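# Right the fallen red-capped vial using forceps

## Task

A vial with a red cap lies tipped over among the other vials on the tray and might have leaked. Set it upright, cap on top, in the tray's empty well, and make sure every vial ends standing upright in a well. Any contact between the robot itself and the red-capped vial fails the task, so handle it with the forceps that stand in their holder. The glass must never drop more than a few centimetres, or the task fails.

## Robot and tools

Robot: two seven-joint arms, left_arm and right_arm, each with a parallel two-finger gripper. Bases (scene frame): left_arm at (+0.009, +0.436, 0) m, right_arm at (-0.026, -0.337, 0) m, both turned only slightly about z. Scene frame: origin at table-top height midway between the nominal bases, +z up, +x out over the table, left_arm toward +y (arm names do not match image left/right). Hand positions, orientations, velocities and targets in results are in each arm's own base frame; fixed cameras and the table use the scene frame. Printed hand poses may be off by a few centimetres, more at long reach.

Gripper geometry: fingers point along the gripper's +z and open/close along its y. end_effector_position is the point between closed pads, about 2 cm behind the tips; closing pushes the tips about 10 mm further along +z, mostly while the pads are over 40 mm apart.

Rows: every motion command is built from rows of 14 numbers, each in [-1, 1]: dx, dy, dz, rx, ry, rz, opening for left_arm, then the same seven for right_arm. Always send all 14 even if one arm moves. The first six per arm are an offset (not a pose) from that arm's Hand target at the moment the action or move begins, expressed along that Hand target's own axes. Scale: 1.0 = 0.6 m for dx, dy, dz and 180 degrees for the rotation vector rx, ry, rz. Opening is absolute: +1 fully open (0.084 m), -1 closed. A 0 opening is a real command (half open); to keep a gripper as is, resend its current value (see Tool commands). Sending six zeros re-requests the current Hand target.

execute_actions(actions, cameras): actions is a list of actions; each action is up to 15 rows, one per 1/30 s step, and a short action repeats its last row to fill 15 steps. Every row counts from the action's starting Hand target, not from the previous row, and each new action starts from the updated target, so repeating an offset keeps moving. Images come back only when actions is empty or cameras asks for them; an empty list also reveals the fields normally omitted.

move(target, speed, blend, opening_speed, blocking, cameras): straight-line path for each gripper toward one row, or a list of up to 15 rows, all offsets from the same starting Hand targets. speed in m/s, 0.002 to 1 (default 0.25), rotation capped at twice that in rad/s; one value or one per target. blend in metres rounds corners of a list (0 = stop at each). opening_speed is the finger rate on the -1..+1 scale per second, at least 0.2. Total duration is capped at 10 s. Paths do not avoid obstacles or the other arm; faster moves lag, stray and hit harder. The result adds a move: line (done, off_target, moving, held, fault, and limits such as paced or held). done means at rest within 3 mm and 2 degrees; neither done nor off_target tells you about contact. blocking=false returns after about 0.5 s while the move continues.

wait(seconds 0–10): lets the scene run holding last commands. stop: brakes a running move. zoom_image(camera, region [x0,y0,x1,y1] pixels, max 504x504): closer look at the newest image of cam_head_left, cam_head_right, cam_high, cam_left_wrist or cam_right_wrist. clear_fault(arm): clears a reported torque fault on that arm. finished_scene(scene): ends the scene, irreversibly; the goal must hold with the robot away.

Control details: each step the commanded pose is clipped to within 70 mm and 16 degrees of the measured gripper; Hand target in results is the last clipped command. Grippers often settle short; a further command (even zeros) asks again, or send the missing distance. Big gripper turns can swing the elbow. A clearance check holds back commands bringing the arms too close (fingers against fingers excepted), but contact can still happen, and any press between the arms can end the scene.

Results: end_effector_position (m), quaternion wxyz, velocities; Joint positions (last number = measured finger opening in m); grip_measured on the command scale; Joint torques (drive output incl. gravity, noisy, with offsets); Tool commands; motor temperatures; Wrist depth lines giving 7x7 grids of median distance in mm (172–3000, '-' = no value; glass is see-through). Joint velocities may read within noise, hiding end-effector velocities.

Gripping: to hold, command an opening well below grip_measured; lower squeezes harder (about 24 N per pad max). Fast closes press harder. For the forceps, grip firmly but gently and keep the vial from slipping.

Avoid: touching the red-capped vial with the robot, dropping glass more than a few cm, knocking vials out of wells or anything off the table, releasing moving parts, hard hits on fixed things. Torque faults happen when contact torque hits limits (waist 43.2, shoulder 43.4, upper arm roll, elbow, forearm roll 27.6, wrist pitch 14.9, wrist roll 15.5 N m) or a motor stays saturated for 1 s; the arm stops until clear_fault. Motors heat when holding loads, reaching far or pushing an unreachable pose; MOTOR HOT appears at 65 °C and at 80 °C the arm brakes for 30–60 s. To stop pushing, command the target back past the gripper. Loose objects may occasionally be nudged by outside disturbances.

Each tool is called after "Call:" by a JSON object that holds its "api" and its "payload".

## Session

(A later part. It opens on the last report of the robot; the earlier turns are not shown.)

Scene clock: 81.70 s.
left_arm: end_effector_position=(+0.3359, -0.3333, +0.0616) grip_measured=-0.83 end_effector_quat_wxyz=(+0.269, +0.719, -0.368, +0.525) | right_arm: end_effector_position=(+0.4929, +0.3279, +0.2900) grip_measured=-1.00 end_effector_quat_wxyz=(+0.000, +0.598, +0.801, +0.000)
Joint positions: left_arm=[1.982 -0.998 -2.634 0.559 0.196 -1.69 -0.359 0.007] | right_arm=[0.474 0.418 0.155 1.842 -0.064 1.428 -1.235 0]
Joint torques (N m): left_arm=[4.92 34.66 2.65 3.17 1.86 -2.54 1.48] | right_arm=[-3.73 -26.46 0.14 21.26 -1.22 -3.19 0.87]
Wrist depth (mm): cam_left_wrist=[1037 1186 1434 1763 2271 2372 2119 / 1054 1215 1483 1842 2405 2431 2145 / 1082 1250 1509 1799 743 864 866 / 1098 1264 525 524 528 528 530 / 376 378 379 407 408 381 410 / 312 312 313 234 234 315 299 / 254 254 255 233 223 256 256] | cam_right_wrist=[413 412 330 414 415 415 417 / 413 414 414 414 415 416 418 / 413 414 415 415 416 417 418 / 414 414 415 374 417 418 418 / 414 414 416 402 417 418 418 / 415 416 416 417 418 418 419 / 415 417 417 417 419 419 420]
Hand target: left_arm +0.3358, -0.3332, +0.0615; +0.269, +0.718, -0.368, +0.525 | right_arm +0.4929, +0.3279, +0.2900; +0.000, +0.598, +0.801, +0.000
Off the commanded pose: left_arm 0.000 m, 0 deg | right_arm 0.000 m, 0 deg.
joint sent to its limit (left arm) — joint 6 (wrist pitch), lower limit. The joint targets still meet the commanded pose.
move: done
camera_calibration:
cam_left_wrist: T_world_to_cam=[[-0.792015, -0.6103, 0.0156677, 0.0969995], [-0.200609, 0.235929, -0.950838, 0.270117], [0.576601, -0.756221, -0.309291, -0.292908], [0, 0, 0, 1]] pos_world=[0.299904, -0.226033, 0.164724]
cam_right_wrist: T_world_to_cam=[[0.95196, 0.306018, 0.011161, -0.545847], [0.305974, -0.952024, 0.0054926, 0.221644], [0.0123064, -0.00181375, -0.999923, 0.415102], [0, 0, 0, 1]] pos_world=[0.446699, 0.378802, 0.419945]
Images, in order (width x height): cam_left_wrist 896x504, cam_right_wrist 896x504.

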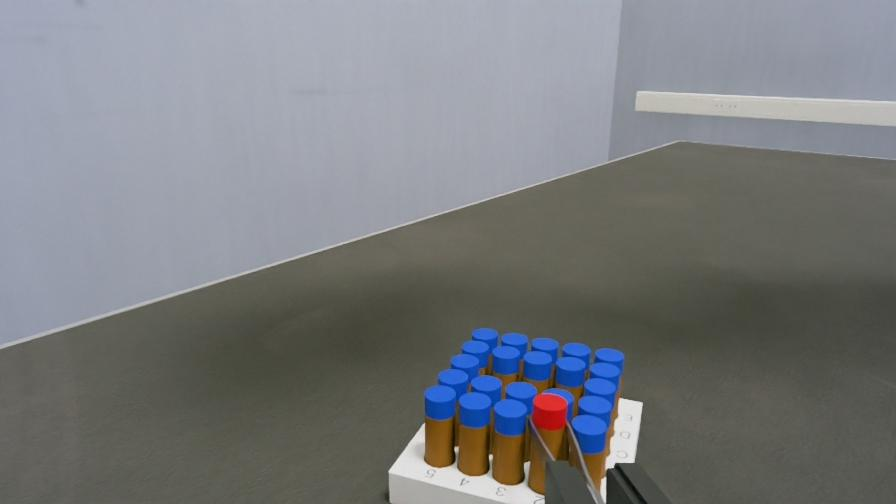

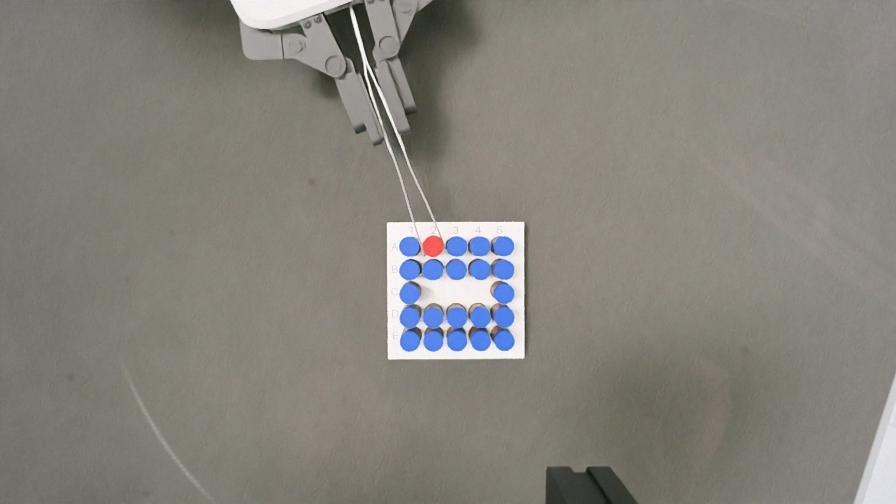

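Call:
{"api": "move", "payload": {"target": [-0.00315,0,0.00115,0,0,0,-0.92,0,0,0,0,0,0,-1], "speed": 0.02, "cameras": ["cam_left_wrist","cam_right_wrist"]}}

Call:
{"api": "zoom_image", "payload": {"camera": "cam_left_wrist", "region": [480, 384, 600, 504]}}

Call:
{"api": "zoom_image", "payload": {"camera": "cam_right_wrist", "region": [400, 225, 460, 275]}}

Call:
{"api": "zoom_image", "payload": {"camera": "cam_left_wrist", "region": [515, 464, 555, 504]}}

Scene clock: 82.87 s.
left_arm: end_effector_position=(+0.3359, -0.3332, +0.0595) grip_measured=-0.83 end_effector_quat_wxyz=(+0.269, +0.718, -0.368, +0.525) | right_arm: end_effector_position=(+0.4929, +0.3279, +0.2900) grip_measured=-1.00 end_effector_quat_wxyz=(+0.000, +0.598, +0.801, +0.000)
Joint positions: left_arm=[2.014 -0.994 -2.666 0.563 0.201 -1.69 -0.328 0.007] | right_arm=[0.474 0.418 0.155 1.842 -0.064 1.428 -1.235 0]
Joint torques (N m): left_arm=[5.01 34.17 2.1 3.17 1.98 -2.22 1.52] | right_arm=[-3.43 -26.11 -0.07 21.15 -1.29 -3.18 0.93]
Wrist depth (mm): cam_left_wrist=[1032 1188 1440 1767 2286 2381 2112 / 1059 1215 1471 1833 2405 2439 2165 / 1081 1250 1516 1804 737 857 865 / 1101 1241 519 520 523 523 527 / 372 374 374 403 404 377 406 / 308 308 309 230 231 311 312 / 251 251 252 230 239 253 253] | cam_right_wrist=[412 413 331 414 415 416 416 / 413 413 413 414 416 416 416 / 413 414 415 415 415 417 416 / 413 414 414 373 418 417 419 / 415 415 416 403 416 419 420 / 416 415 417 416 418 418 419 / 414 416 417 418 418 419 420]
Hand target: left_arm +0.3359, -0.3332, +0.0595; +0.269, +0.718, -0.368, +0.525 | right_arm +0.4929, +0.3279, +0.2900; +0.000, +0.598, +0.801, +0.000
Off the commanded pose: left_arm 0.000 m, 0 deg | right_arm 0.000 m, 0 deg.
joint sent to its limit (left arm) — joint 6 (wrist pitch), lower limit. The joint targets still meet the commanded pose.
move: done
camera_calibration:
cam_left_wrist: T_world_to_cam=[[-0.792296, -0.609929, 0.0159331, 0.0972819], [-0.199954, 0.234891, -0.951233, 0.267608], [0.576443, -0.756844, -0.308061, -0.293731], [0, 0, 0, 1]] pos_world=[0.299905, -0.225832, 0.162521]
cam_right_wrist: T_world_to_cam=[[0.95196, 0.306018, 0.011161, -0.545847], [0.305974, -0.952024, 0.0054926, 0.221644], [0.0123064, -0.00181375, -0.999923, 0.415102], [0, 0, 0, 1]] pos_world=[0.446699, 0.378802, 0.419945]
Images, in order (width x height): cam_left_wrist 896x504, cam_right_wrist 896x504.

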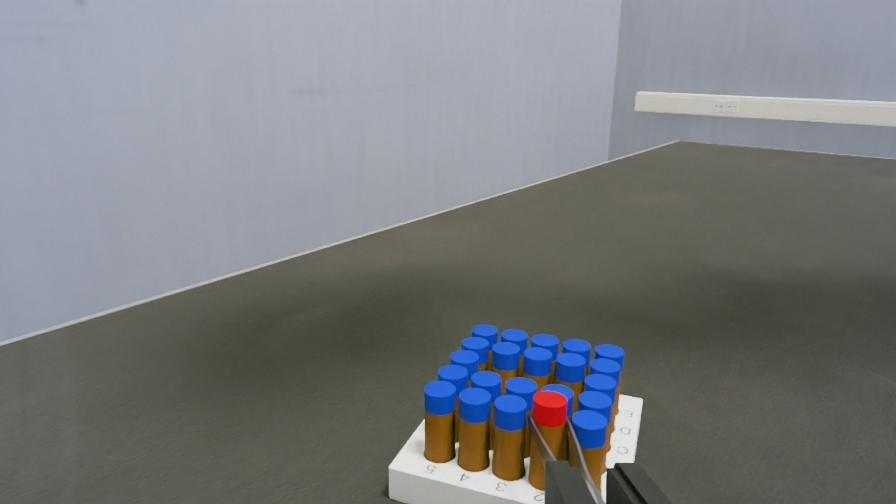

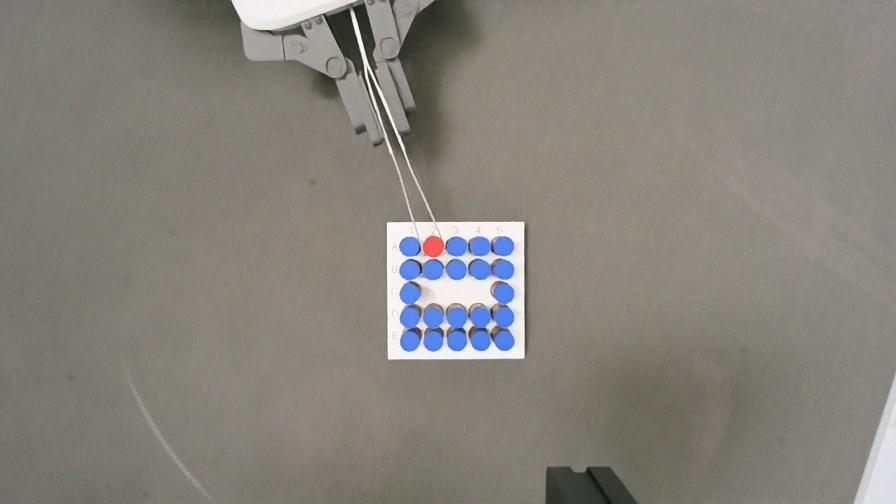

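Scaled by 4.200 from the camera's 896x504 image, which has a finer 1280x720 frame.

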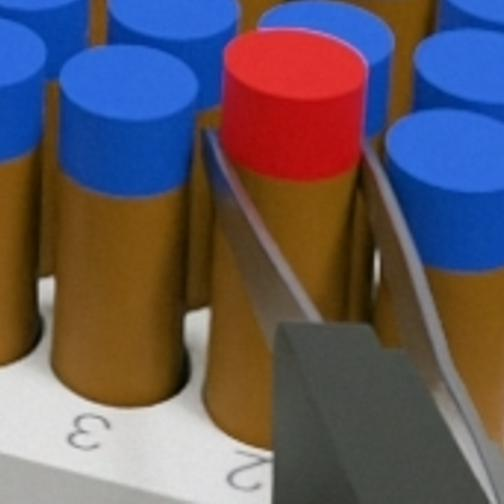

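Scaled by 8.400 from the camera's 896x504 image, which has a finer 1280x720 frame.

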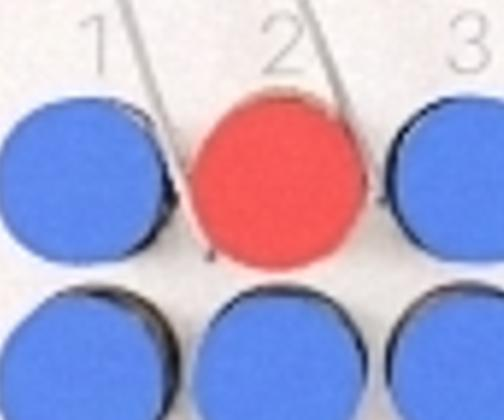

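Scaled by 12.600 from the camera's 896x504 image, which has a finer 1280x720 frame.

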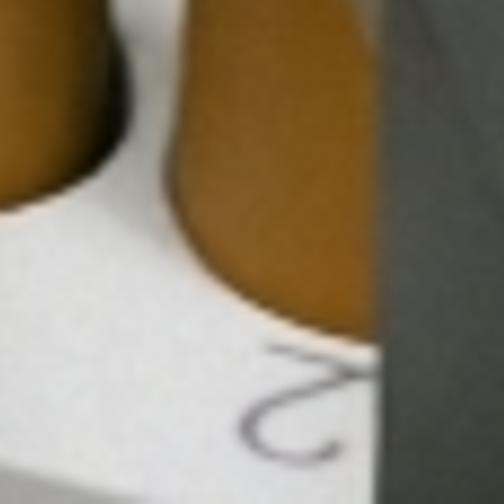

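Call:
{"api": "move", "payload": {"target": [[0.00333,0.00018,-0.0006,0,0,0,-0.92,0,0,0,0,0,0,-1],[-0.0005,0.00018,0.00072,0,0,0,-0.92,0,0,0,0,0,0,-1]], "speed": 0.015, "cameras": ["cam_left_wrist","cam_right_wrist"]}}

Call:
{"api": "zoom_image", "payload": {"camera": "cam_left_wrist", "region": [480, 384, 600, 504]}}

Call:
{"api": "zoom_image", "payload": {"camera": "cam_right_wrist", "region": [400, 225, 460, 275]}}

Call:
{"api": "zoom_image", "payload": {"camera": "cam_left_wrist", "region": [515, 464, 555, 504]}}

Scene clock: 84.20 s.
left_arm: end_effector_position=(+0.3360, -0.3336, +0.0591) grip_measured=-0.83 end_effector_quat_wxyz=(+0.269, +0.718, -0.368, +0.525) | right_arm: end_effector_position=(+0.4929, +0.3279, +0.2900) grip_measured=-1.00 end_effector_quat_wxyz=(+0.000, +0.598, +0.801, +0.000)
Joint positions: left_arm=[2.015 -0.995 -2.667 0.565 0.2 -1.69 -0.328 0.007] | right_arm=[0.474 0.418 0.155 1.842 -0.064 1.428 -1.235 0]
Joint torques (N m): left_arm=[5.28 21.04 2.18 3 -3.75 -2.41 0.96] | right_arm=[-3.48 -26.12 -0.06 21.07 -1.41 -3.16 0.79]
Wrist depth (mm): cam_left_wrist=[1029 1194 1446 1776 2302 2397 2106 / 1059 1217 1462 1852 2405 2431 2158 / 1088 1253 1523 1809 739 858 861 / 1100 1241 517 519 522 523 526 / 372 373 374 402 403 377 405 / 307 308 309 229 231 311 311 / 250 251 251 230 240 252 253] | cam_right_wrist=[411 412 332 414 414 415 415 / 412 413 414 414 415 417 417 / 412 413 415 415 415 418 418 / 413 415 415 374 416 418 418 / 414 416 415 403 419 417 419 / 414 415 416 417 418 418 420 / 415 415 417 418 419 420 420]
Hand target: left_arm +0.3360, -0.3336, +0.0591; +0.269, +0.718, -0.368, +0.525 | right_arm +0.4929, +0.3279, +0.2900; +0.000, +0.598, +0.801, +0.000
Off the commanded pose: left_arm 0.000 m, 0 deg | right_arm 0.000 m, 0 deg.
move: done
camera_calibration:
cam_left_wrist: T_world_to_cam=[[-0.792358, -0.609849, 0.0158827, 0.0971523], [-0.199847, 0.234881, -0.951258, 0.267173], [0.576393, -0.756911, -0.307987, -0.294125], [0, 0, 0, 1]] pos_world=[0.299905, -0.226132, 0.162021]
cam_right_wrist: T_world_to_cam=[[0.95196, 0.306018, 0.011161, -0.545847], [0.305974, -0.952024, 0.0054926, 0.221644], [0.0123064, -0.00181375, -0.999923, 0.415102], [0, 0, 0, 1]] pos_world=[0.446699, 0.378802, 0.419945]
Images, in order (width x height): cam_left_wrist 896x504, cam_right_wrist 896x504.

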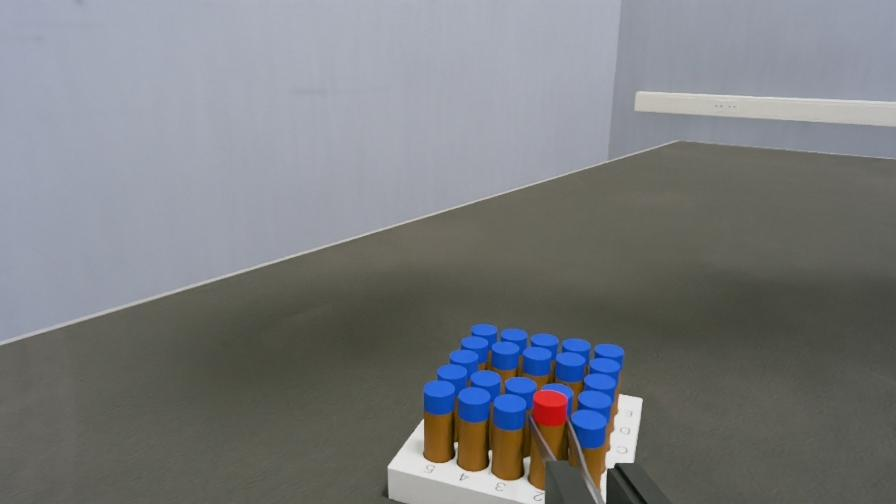

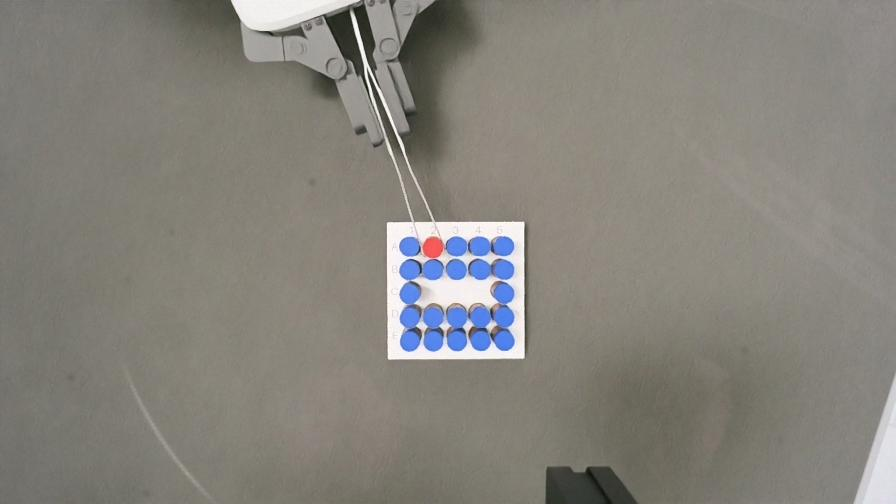

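Scaled by 4.200 from the camera's 896x504 image, which has a finer 1280x720 frame.

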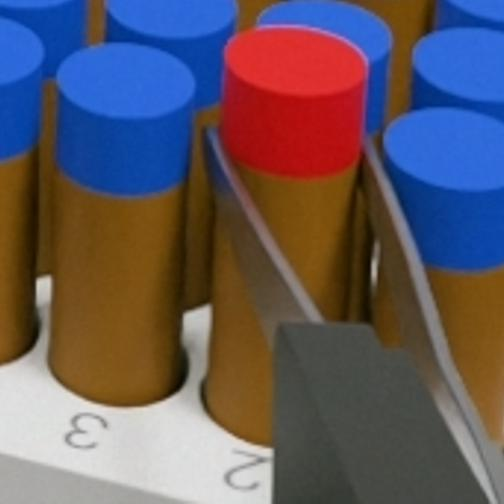

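Scaled by 8.400 from the camera's 896x504 image, which has a finer 1280x720 frame.

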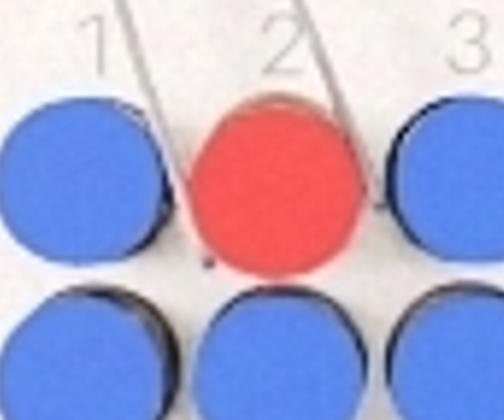

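Scaled by 12.600 from the camera's 896x504 image, which has a finer 1280x720 frame.

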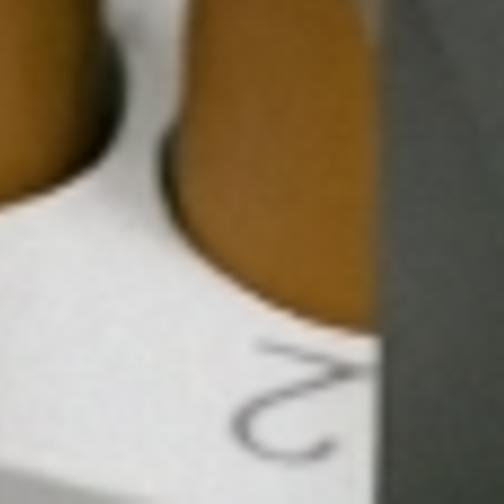

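Call:
{"api": "move", "payload": {"target": [[0.00215,-0.00033,-0.0009,0,0.0022,0,-0.92,0,0,0,0,0,0,-1],[-0.0016,-0.00033,0.00035,0,0.0022,0,-0.92,0,0,0,0,0,0,-1]], "speed": 0.015, "cameras": ["cam_left_wrist","cam_right_wrist"]}}

Call:
{"api": "zoom_image", "payload": {"camera": "cam_left_wrist", "region": [480, 384, 600, 504]}}

Call:
{"api": "zoom_image", "payload": {"camera": "cam_right_wrist", "region": [400, 225, 460, 275]}}

Call:
{"api": "zoom_image", "payload": {"camera": "cam_left_wrist", "region": [515, 464, 555, 504]}}

Scene clock: 85.70 s.
left_arm: end_effector_position=(+0.3361, -0.3334, +0.0581) grip_measured=-0.83 end_effector_quat_wxyz=(+0.270, +0.716, -0.368, +0.528) | right_arm: end_effector_position=(+0.4929, +0.3279, +0.2900) grip_measured=-1.00 end_effector_quat_wxyz=(+0.000, +0.598, +0.801, +0.000)
Joint positions: left_arm=[2.079 -0.98 -2.729 0.568 0.213 -1.69 -0.268 0.007] | right_arm=[0.474 0.418 0.155 1.842 -0.064 1.428 -1.235 0]
Joint torques (N m): left_arm=[4.78 34.19 1.38 3 2.16 -2.09 1.57] | right_arm=[-3.53 -26.38 0.01 21.05 -1.4 -3.16 0.87]
Wrist depth (mm): cam_left_wrist=[1039 1194 1434 1776 2294 2405 2119 / 1058 1217 1477 1818 2381 2422 2172 / 1077 1250 1519 1833 751 878 879 / 1093 1244 522 524 526 528 530 / 372 374 374 403 405 376 407 / 307 308 309 228 229 310 311 / 249 250 250 229 236 252 252] | cam_right_wrist=[411 412 332 414 415 415 416 / 413 413 413 414 416 417 416 / 413 413 415 415 415 417 418 / 413 414 415 374 417 416 418 / 413 414 416 403 417 419 419 / 415 415 416 417 418 418 419 / 415 415 417 418 418 419 420]
Hand target: left_arm +0.3361, -0.3334, +0.0581; +0.270, +0.716, -0.367, +0.528 | right_arm +0.4929, +0.3279, +0.2900; +0.000, +0.598, +0.801, +0.000
Off the commanded pose: left_arm 0.000 m, 0 deg | right_arm 0.000 m, 0 deg.
joint sent to its limit (left arm) — joint 6 (wrist pitch), lower limit. The joint targets still meet the commanded pose.
move: done
camera_calibration:
cam_left_wrist: T_world_to_cam=[[-0.792344, -0.609862, 0.0160936, 0.0974066], [-0.196187, 0.229734, -0.953275, 0.263403], [0.577669, -0.758479, -0.301676, -0.295756], [0, 0, 0, 1]] pos_world=[0.299705, -0.225433, 0.160305]
cam_right_wrist: T_world_to_cam=[[0.95196, 0.306018, 0.011161, -0.545847], [0.305974, -0.952024, 0.0054926, 0.221644], [0.0123064, -0.00181375, -0.999923, 0.415102], [0, 0, 0, 1]] pos_world=[0.446699, 0.378802, 0.419945]
Images, in order (width x height): cam_left_wrist 896x504, cam_right_wrist 896x504.

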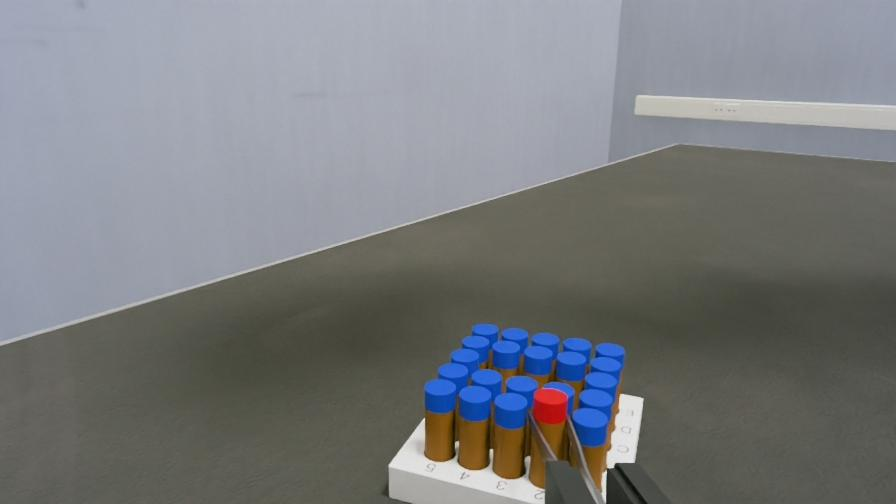

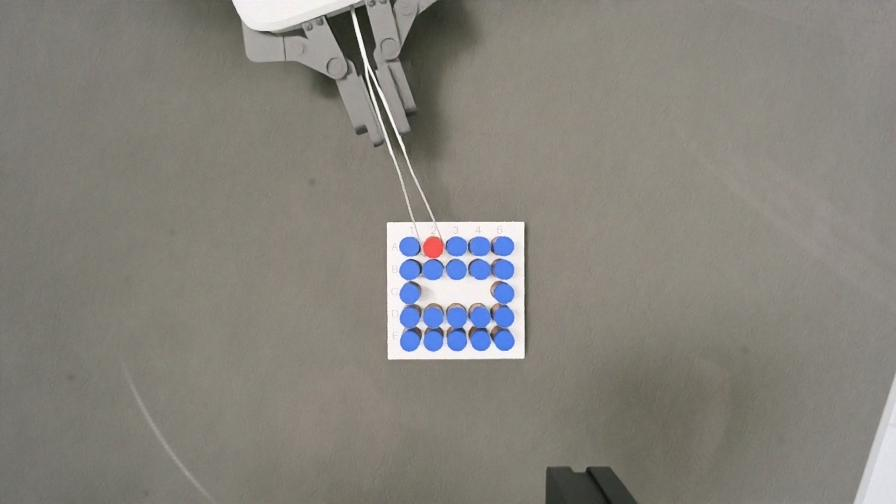

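Scaled by 4.200 from the camera's 896x504 image, which has a finer 1280x720 frame.

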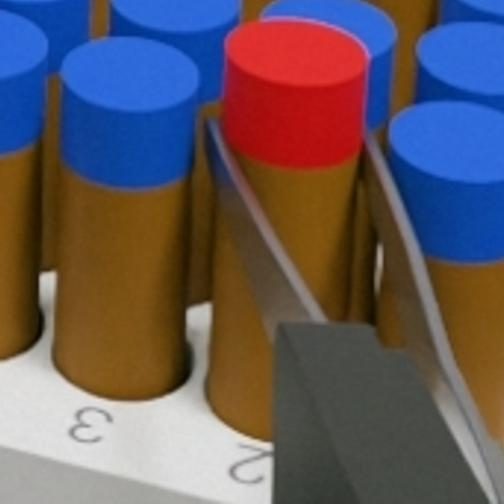

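Scaled by 8.400 from the camera's 896x504 image, which has a finer 1280x720 frame.

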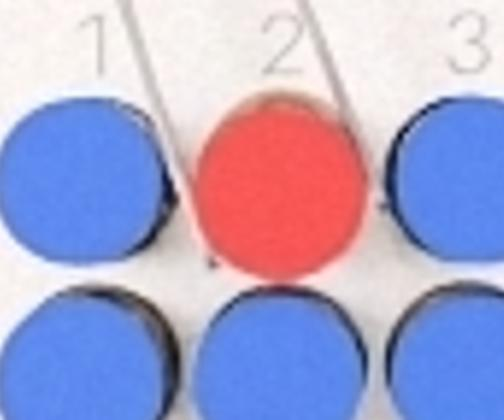

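Scaled by 12.600 from the camera's 896x504 image, which has a finer 1280x720 frame.

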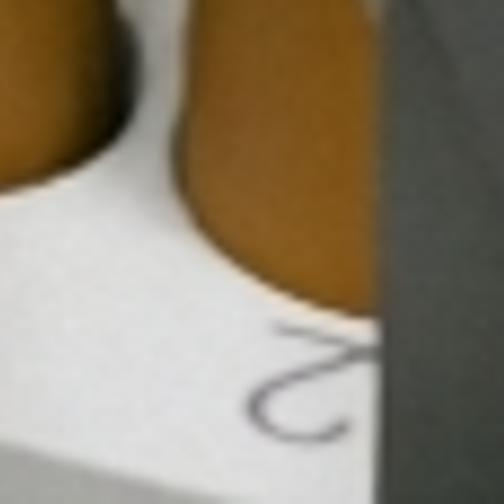

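Call:
{"api": "move", "payload": {"target": [-0.002,0,-0.0013,0,0.0117,0,-0.92,0,0,0,0,0,0,-1], "speed": 0.015, "cameras": ["cam_left_wrist","cam_right_wrist"]}}

Call:
{"api": "zoom_image", "payload": {"camera": "cam_left_wrist", "region": [480, 384, 600, 504]}}

Call:
{"api": "zoom_image", "payload": {"camera": "cam_right_wrist", "region": [400, 225, 460, 275]}}

Call:
{"api": "zoom_image", "payload": {"camera": "cam_right_wrist", "region": [418, 232, 448, 262]}}

Scene clock: 88.23 s.
left_arm: end_effector_position=(+0.3355, -0.3325, +0.0572) grip_measured=-0.83 end_effector_quat_wxyz=(+0.277, +0.707, -0.363, +0.541) | right_arm: end_effector_position=(+0.4929, +0.3279, +0.2900) grip_measured=-1.00 end_effector_quat_wxyz=(+0.000, +0.598, +0.801, +0.000)
Joint positions: left_arm=[2.385 -0.95 -3.016 0.575 0.283 -1.69 0.003 0.007] | right_arm=[0.474 0.418 0.155 1.842 -0.064 1.428 -1.235 0]
Joint torques (N m): left_arm=[4.84 23.03 -1.48 3.35 2.48 -1.09 1.54] | right_arm=[-3.34 -26.2 0.14 21.03 -1.17 -3.14 0.99]
Wrist depth (mm): cam_left_wrist=[1040 1192 1446 1790 2309 2381 2125 / 1053 1215 1477 1847 2381 2439 2125 / 1076 1244 1513 1862 2192 1063 1072 / 1091 1264 1440 572 575 578 582 / 1053 392 393 427 428 398 433 / 316 317 318 233 234 321 303 / 253 254 255 232 222 256 257] | cam_right_wrist=[412 413 338 414 414 415 417 / 412 413 414 415 415 415 417 / 413 415 415 415 415 417 417 / 413 415 416 374 416 416 418 / 414 415 415 403 417 419 419 / 415 416 416 415 418 419 419 / 416 416 418 419 419 419 420]
Hand target: left_arm +0.3354, -0.3325, +0.0572; +0.277, +0.707, -0.362, +0.541 | right_arm +0.4929, +0.3279, +0.2900; +0.000, +0.598, +0.801, +0.000
Off the commanded pose: left_arm 0.000 m, 0 deg | right_arm 0.000 m, 0 deg.
joint sent to its limit (left arm) — joint 6 (wrist pitch), lower limit. The joint targets still meet the commanded pose.
move: done
camera_calibration:
cam_left_wrist: T_world_to_cam=[[-0.792747, -0.609304, 0.0173543, 0.0976924], [-0.17563, 0.201059, -0.963706, 0.246468], [0.583701, -0.767023, -0.266401, -0.301825], [0, 0, 0, 1]] pos_world=[0.296908, -0.221537, 0.15542]
cam_right_wrist: T_world_to_cam=[[0.95196, 0.306018, 0.011161, -0.545847], [0.305974, -0.952024, 0.0054926, 0.221644], [0.0123064, -0.00181375, -0.999923, 0.415102], [0, 0, 0, 1]] pos_world=[0.446699, 0.378802, 0.419945]
Images, in order (width x height): cam_left_wrist 896x504, cam_right_wrist 896x504.

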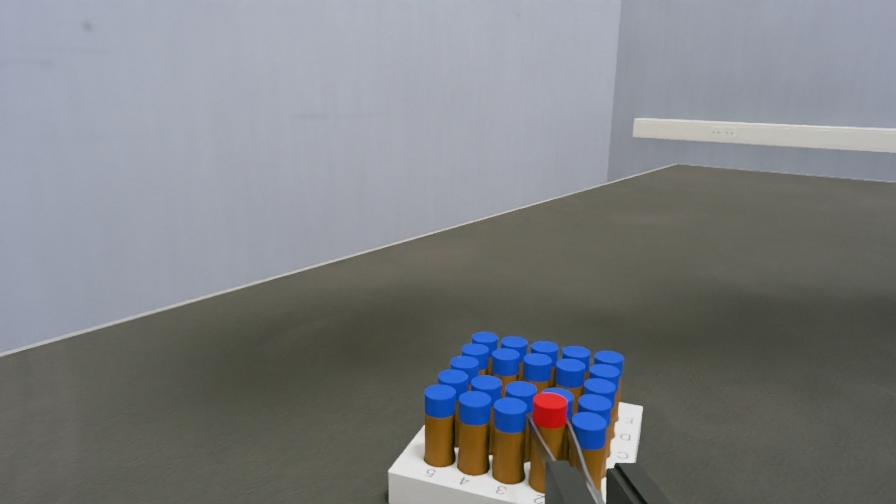

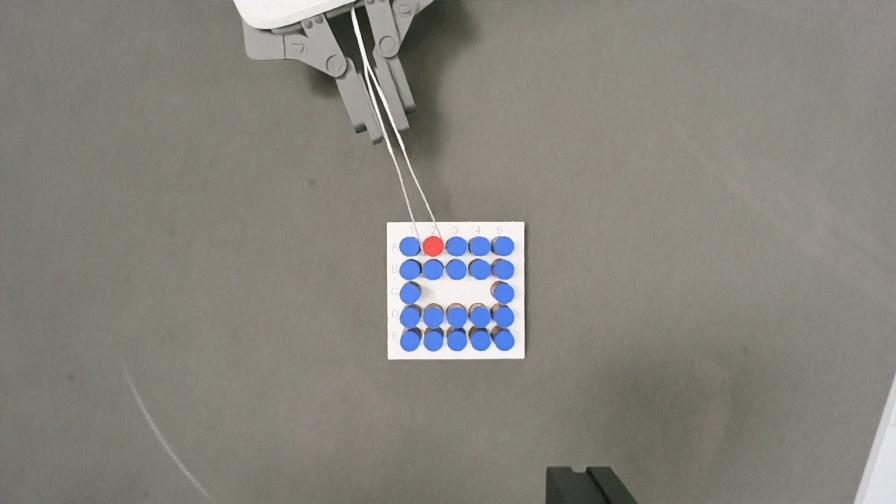

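Scaled by 4.200 from the camera's 896x504 image, which has a finer 1280x720 frame.

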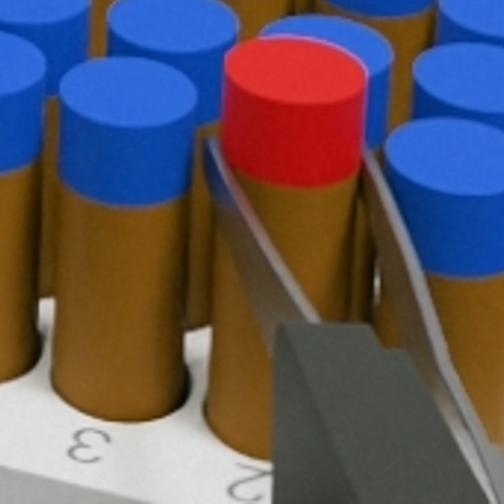

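Scaled by 8.400 from the camera's 896x504 image, which has a finer 1280x720 frame.

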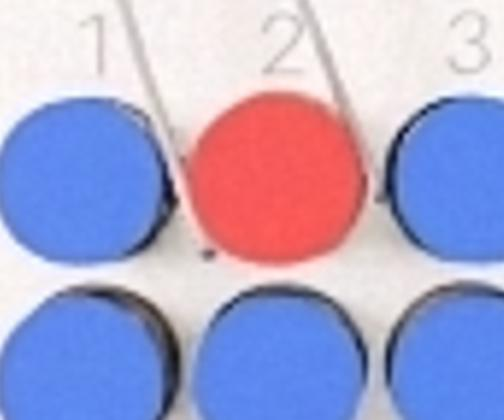

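Scaled by 16.800 from the camera's 896x504 image, which has a finer 1280x720 frame.

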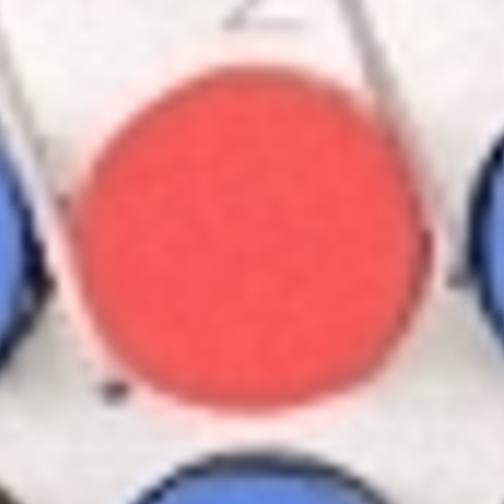

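Call:
{"api": "move", "payload": {"target": [-0.004,-0.00024,0.00118,0,0,0,-0.92,0,0,0,0,0,0,-1], "speed": 0.015, "cameras": ["cam_left_wrist","cam_right_wrist"]}}

Call:
{"api": "zoom_image", "payload": {"camera": "cam_left_wrist", "region": [480, 384, 600, 504]}}

Call:
{"api": "zoom_image", "payload": {"camera": "cam_right_wrist", "region": [400, 225, 460, 275]}}

Call:
{"api": "zoom_image", "payload": {"camera": "cam_left_wrist", "region": [515, 464, 555, 504]}}

Scene clock: 89.23 s.
left_arm: end_effector_position=(+0.3356, -0.3324, +0.0547) grip_measured=-0.83 end_effector_quat_wxyz=(+0.277, +0.707, -0.362, +0.541) | right_arm: end_effector_position=(+0.4929, +0.3279, +0.2900) grip_measured=-1.00 end_effector_quat_wxyz=(+0.000, +0.598, +0.801, +0.000)
Joint positions: left_arm=[2.404 -0.958 -3.033 0.581 0.287 -1.69 0.02 0.007] | right_arm=[0.474 0.418 0.155 1.842 -0.064 1.428 -1.235 0]
Joint torques (N m): left_arm=[5.17 22.04 -1.49 3.08 2.47 -1.19 1.59] | right_arm=[-3.67 -26.43 0.05 21.01 -1.25 -3.08 0.98]
Wrist depth (mm): cam_left_wrist=[1034 1194 1446 1772 2317 2381 2119 / 1053 1222 1471 1842 2414 2422 2165 / 1079 1250 1523 1877 2213 1045 1054 / 1094 1278 1402 563 565 569 573 / 1050 386 387 420 422 391 424 / 311 312 313 228 229 315 298 / 249 250 251 229 233 253 253] | cam_right_wrist=[412 412 338 414 415 416 416 / 412 413 413 415 416 416 417 / 413 414 415 415 417 416 418 / 414 414 416 374 416 417 419 / 415 416 416 402 417 417 419 / 415 415 417 418 417 418 420 / 416 416 416 418 419 420 420]
Hand target: left_arm +0.3356, -0.3324, +0.0547; +0.277, +0.707, -0.362, +0.541 | right_arm +0.4929, +0.3279, +0.2900; +0.000, +0.598, +0.801, +0.000
Off the commanded pose: left_arm 0.000 m, 0 deg | right_arm 0.000 m, 0 deg.
joint sent to its limit (left arm) — joint 6 (wrist pitch), lower limit. The joint targets still meet the commanded pose.
move: done
camera_calibration:
cam_left_wrist: T_world_to_cam=[[-0.792753, -0.609297, 0.0173368, 0.0978837], [-0.175502, 0.200922, -0.963758, 0.243899], [0.583731, -0.767064, -0.266215, -0.302546], [0, 0, 0, 1]] pos_world=[0.297008, -0.221437, 0.15282]
cam_right_wrist: T_world_to_cam=[[0.95196, 0.306018, 0.011161, -0.545847], [0.305974, -0.952024, 0.0054926, 0.221644], [0.0123064, -0.00181375, -0.999923, 0.415102], [0, 0, 0, 1]] pos_world=[0.446699, 0.378802, 0.419945]
Images, in order (width x height): cam_left_wrist 896x504, cam_right_wrist 896x504.

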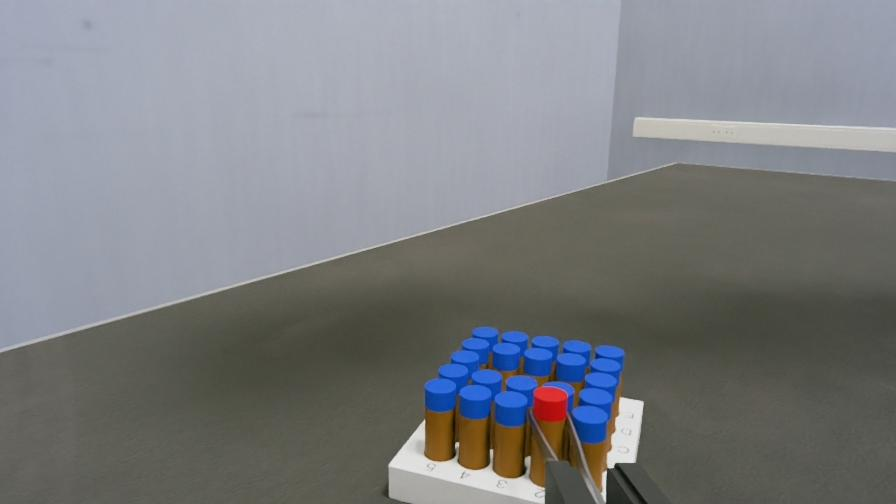

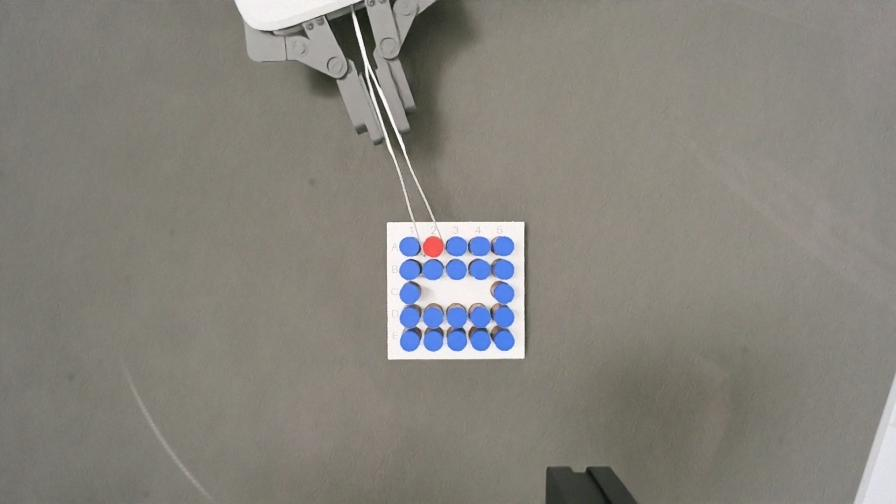

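Scaled by 4.200 from the camera's 896x504 image, which has a finer 1280x720 frame.

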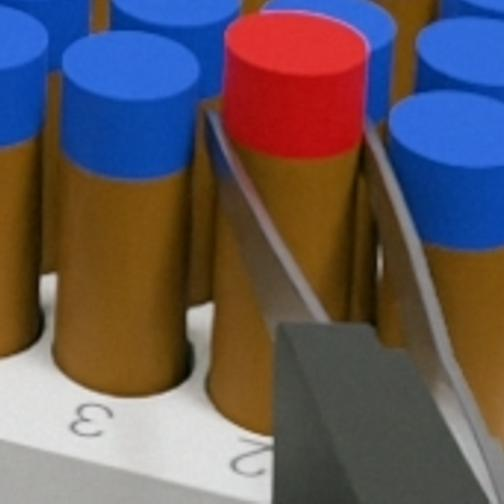

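Scaled by 8.400 from the camera's 896x504 image, which has a finer 1280x720 frame.

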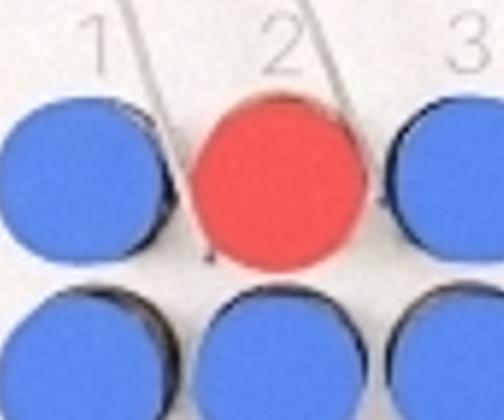

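Scaled by 12.600 from the camera's 896x504 image, which has a finer 1280x720 frame.

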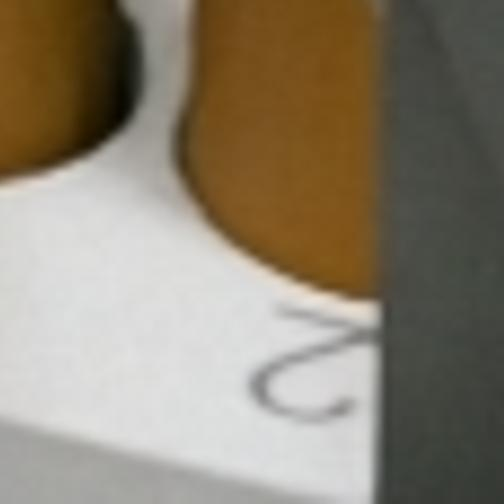

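Call:
{"api": "move", "payload": {"target": [0.0057,0.0002,-0.0009,0,0,0,-0.92,0,0,0,0,0,0,-1], "speed": 0.02, "cameras": ["cam_left_wrist","cam_right_wrist"]}}

Call:
{"api": "zoom_image", "payload": {"camera": "cam_left_wrist", "region": [480, 384, 600, 504]}}

Call:
{"api": "zoom_image", "payload": {"camera": "cam_right_wrist", "region": [418, 232, 448, 262]}}

Call:
{"api": "zoom_image", "payload": {"camera": "cam_right_wrist", "region": [400, 225, 460, 275]}}

Scene clock: 90.63 s.
left_arm: end_effector_position=(+0.3357, -0.3328, +0.0581) grip_measured=-0.83 end_effector_quat_wxyz=(+0.277, +0.707, -0.363, +0.541) | right_arm: end_effector_position=(+0.4929, +0.3279, +0.2900) grip_measured=-1.00 end_effector_quat_wxyz=(+0.000, +0.598, +0.801, +0.000)
Joint positions: left_arm=[2.404 -0.944 -3.033 0.573 0.288 -1.684 0.019 0.007] | right_arm=[0.474 0.418 0.155 1.842 -0.064 1.428 -1.235 0]
Joint torques (N m): left_arm=[-0.11 36.25 0.58 -1.56 2.55 -1.09 -1.46] | right_arm=[-3.47 -26.38 0.05 20.89 -1.3 -3.26 0.93]
Wrist depth (mm): cam_left_wrist=[1037 1192 1443 1785 2286 2397 2125 / 1059 1217 1471 1842 2397 2448 2151 / 1081 1246 1519 1872 2213 1063 1077 / 1098 1271 1452 575 578 581 583 / 1054 394 396 429 431 401 434 / 318 319 320 235 236 323 305 / 254 255 256 231 220 258 258] | cam_right_wrist=[412 412 337 414 415 415 417 / 413 414 413 415 416 416 417 / 414 413 414 416 416 417 417 / 413 415 416 375 417 417 418 / 414 415 415 403 417 418 419 / 415 416 416 417 417 419 419 / 416 416 417 418 418 419 420]
Hand target: left_arm +0.3357, -0.3328, +0.0581; +0.277, +0.707, -0.362, +0.541 | right_arm +0.4929, +0.3279, +0.2900; +0.000, +0.598, +0.801, +0.000
Off the commanded pose: left_arm 0.000 m, 0 deg | right_arm 0.000 m, 0 deg.
move: done
camera_calibration:
cam_left_wrist: T_world_to_cam=[[-0.792781, -0.609265, 0.0171826, 0.0976999], [-0.175374, 0.201019, -0.963761, 0.247257], [0.583732, -0.767064, -0.266213, -0.302007], [0, 0, 0, 1]] pos_world=[0.297108, -0.221837, 0.15622]
cam_right_wrist: T_world_to_cam=[[0.95196, 0.306018, 0.011161, -0.545847], [0.305974, -0.952024, 0.0054926, 0.221644], [0.0123064, -0.00181375, -0.999923, 0.415102], [0, 0, 0, 1]] pos_world=[0.446699, 0.378802, 0.419945]
Images, in order (width x height): cam_left_wrist 896x504, cam_right_wrist 896x504.

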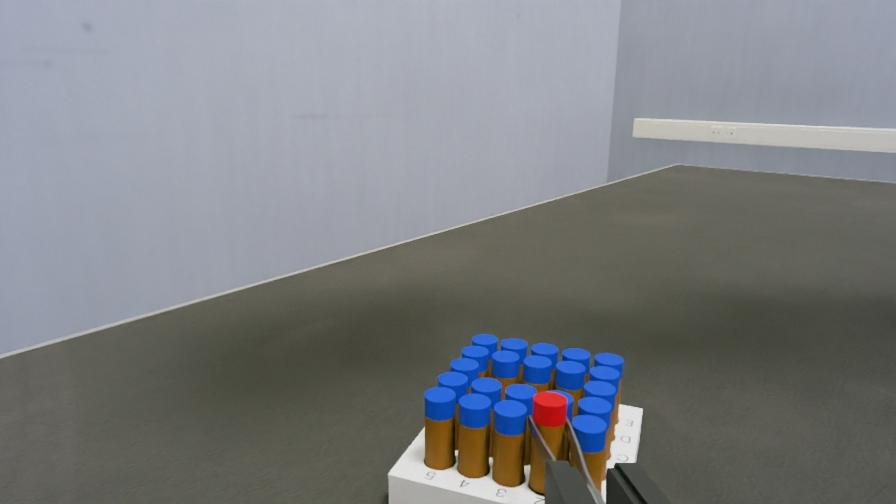

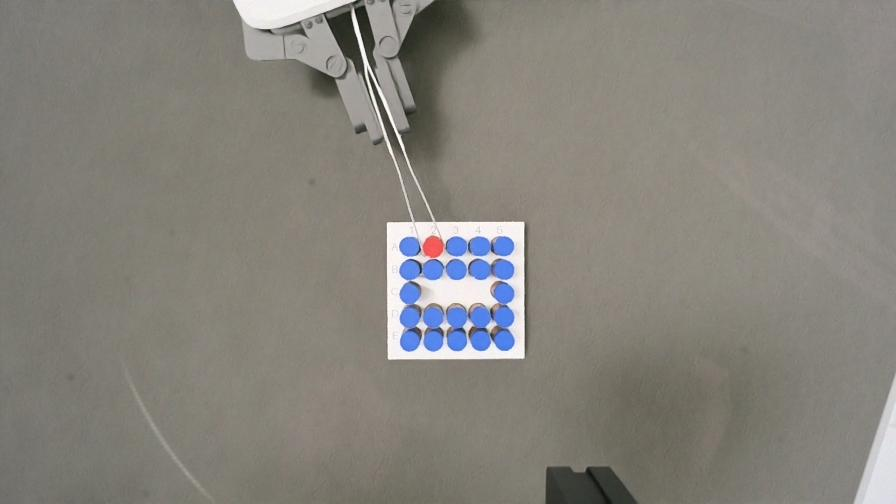

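Scaled by 4.200 from the camera's 896x504 image, which has a finer 1280x720 frame.

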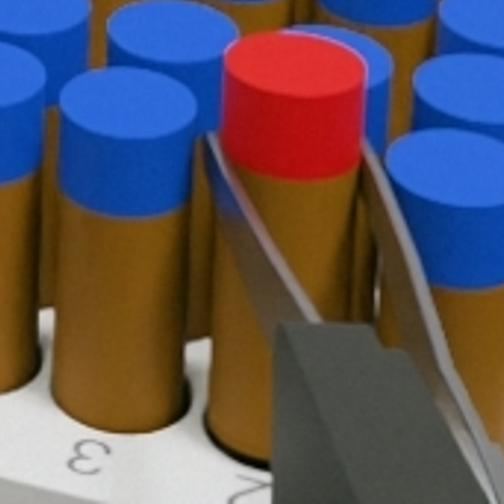

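Scaled by 16.800 from the camera's 896x504 image, which has a finer 1280x720 frame.

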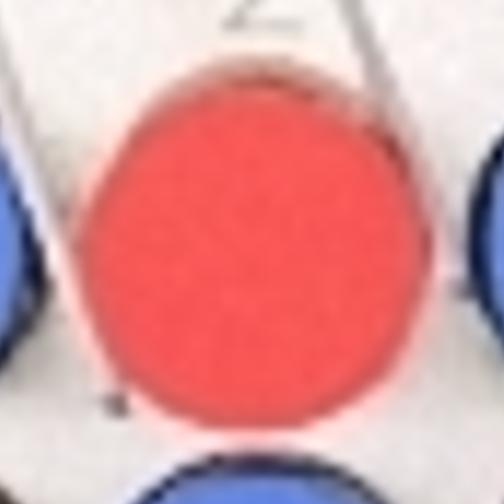

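Scaled by 8.400 from the camera's 896x504 image, which has a finer 1280x720 frame.

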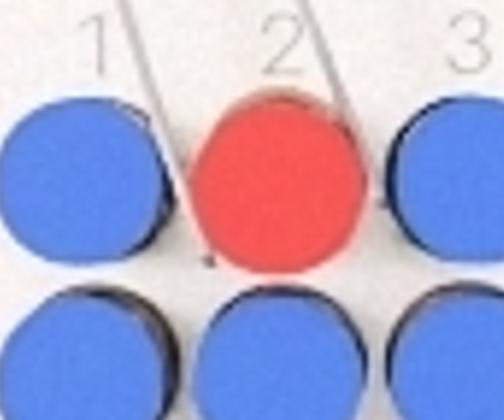

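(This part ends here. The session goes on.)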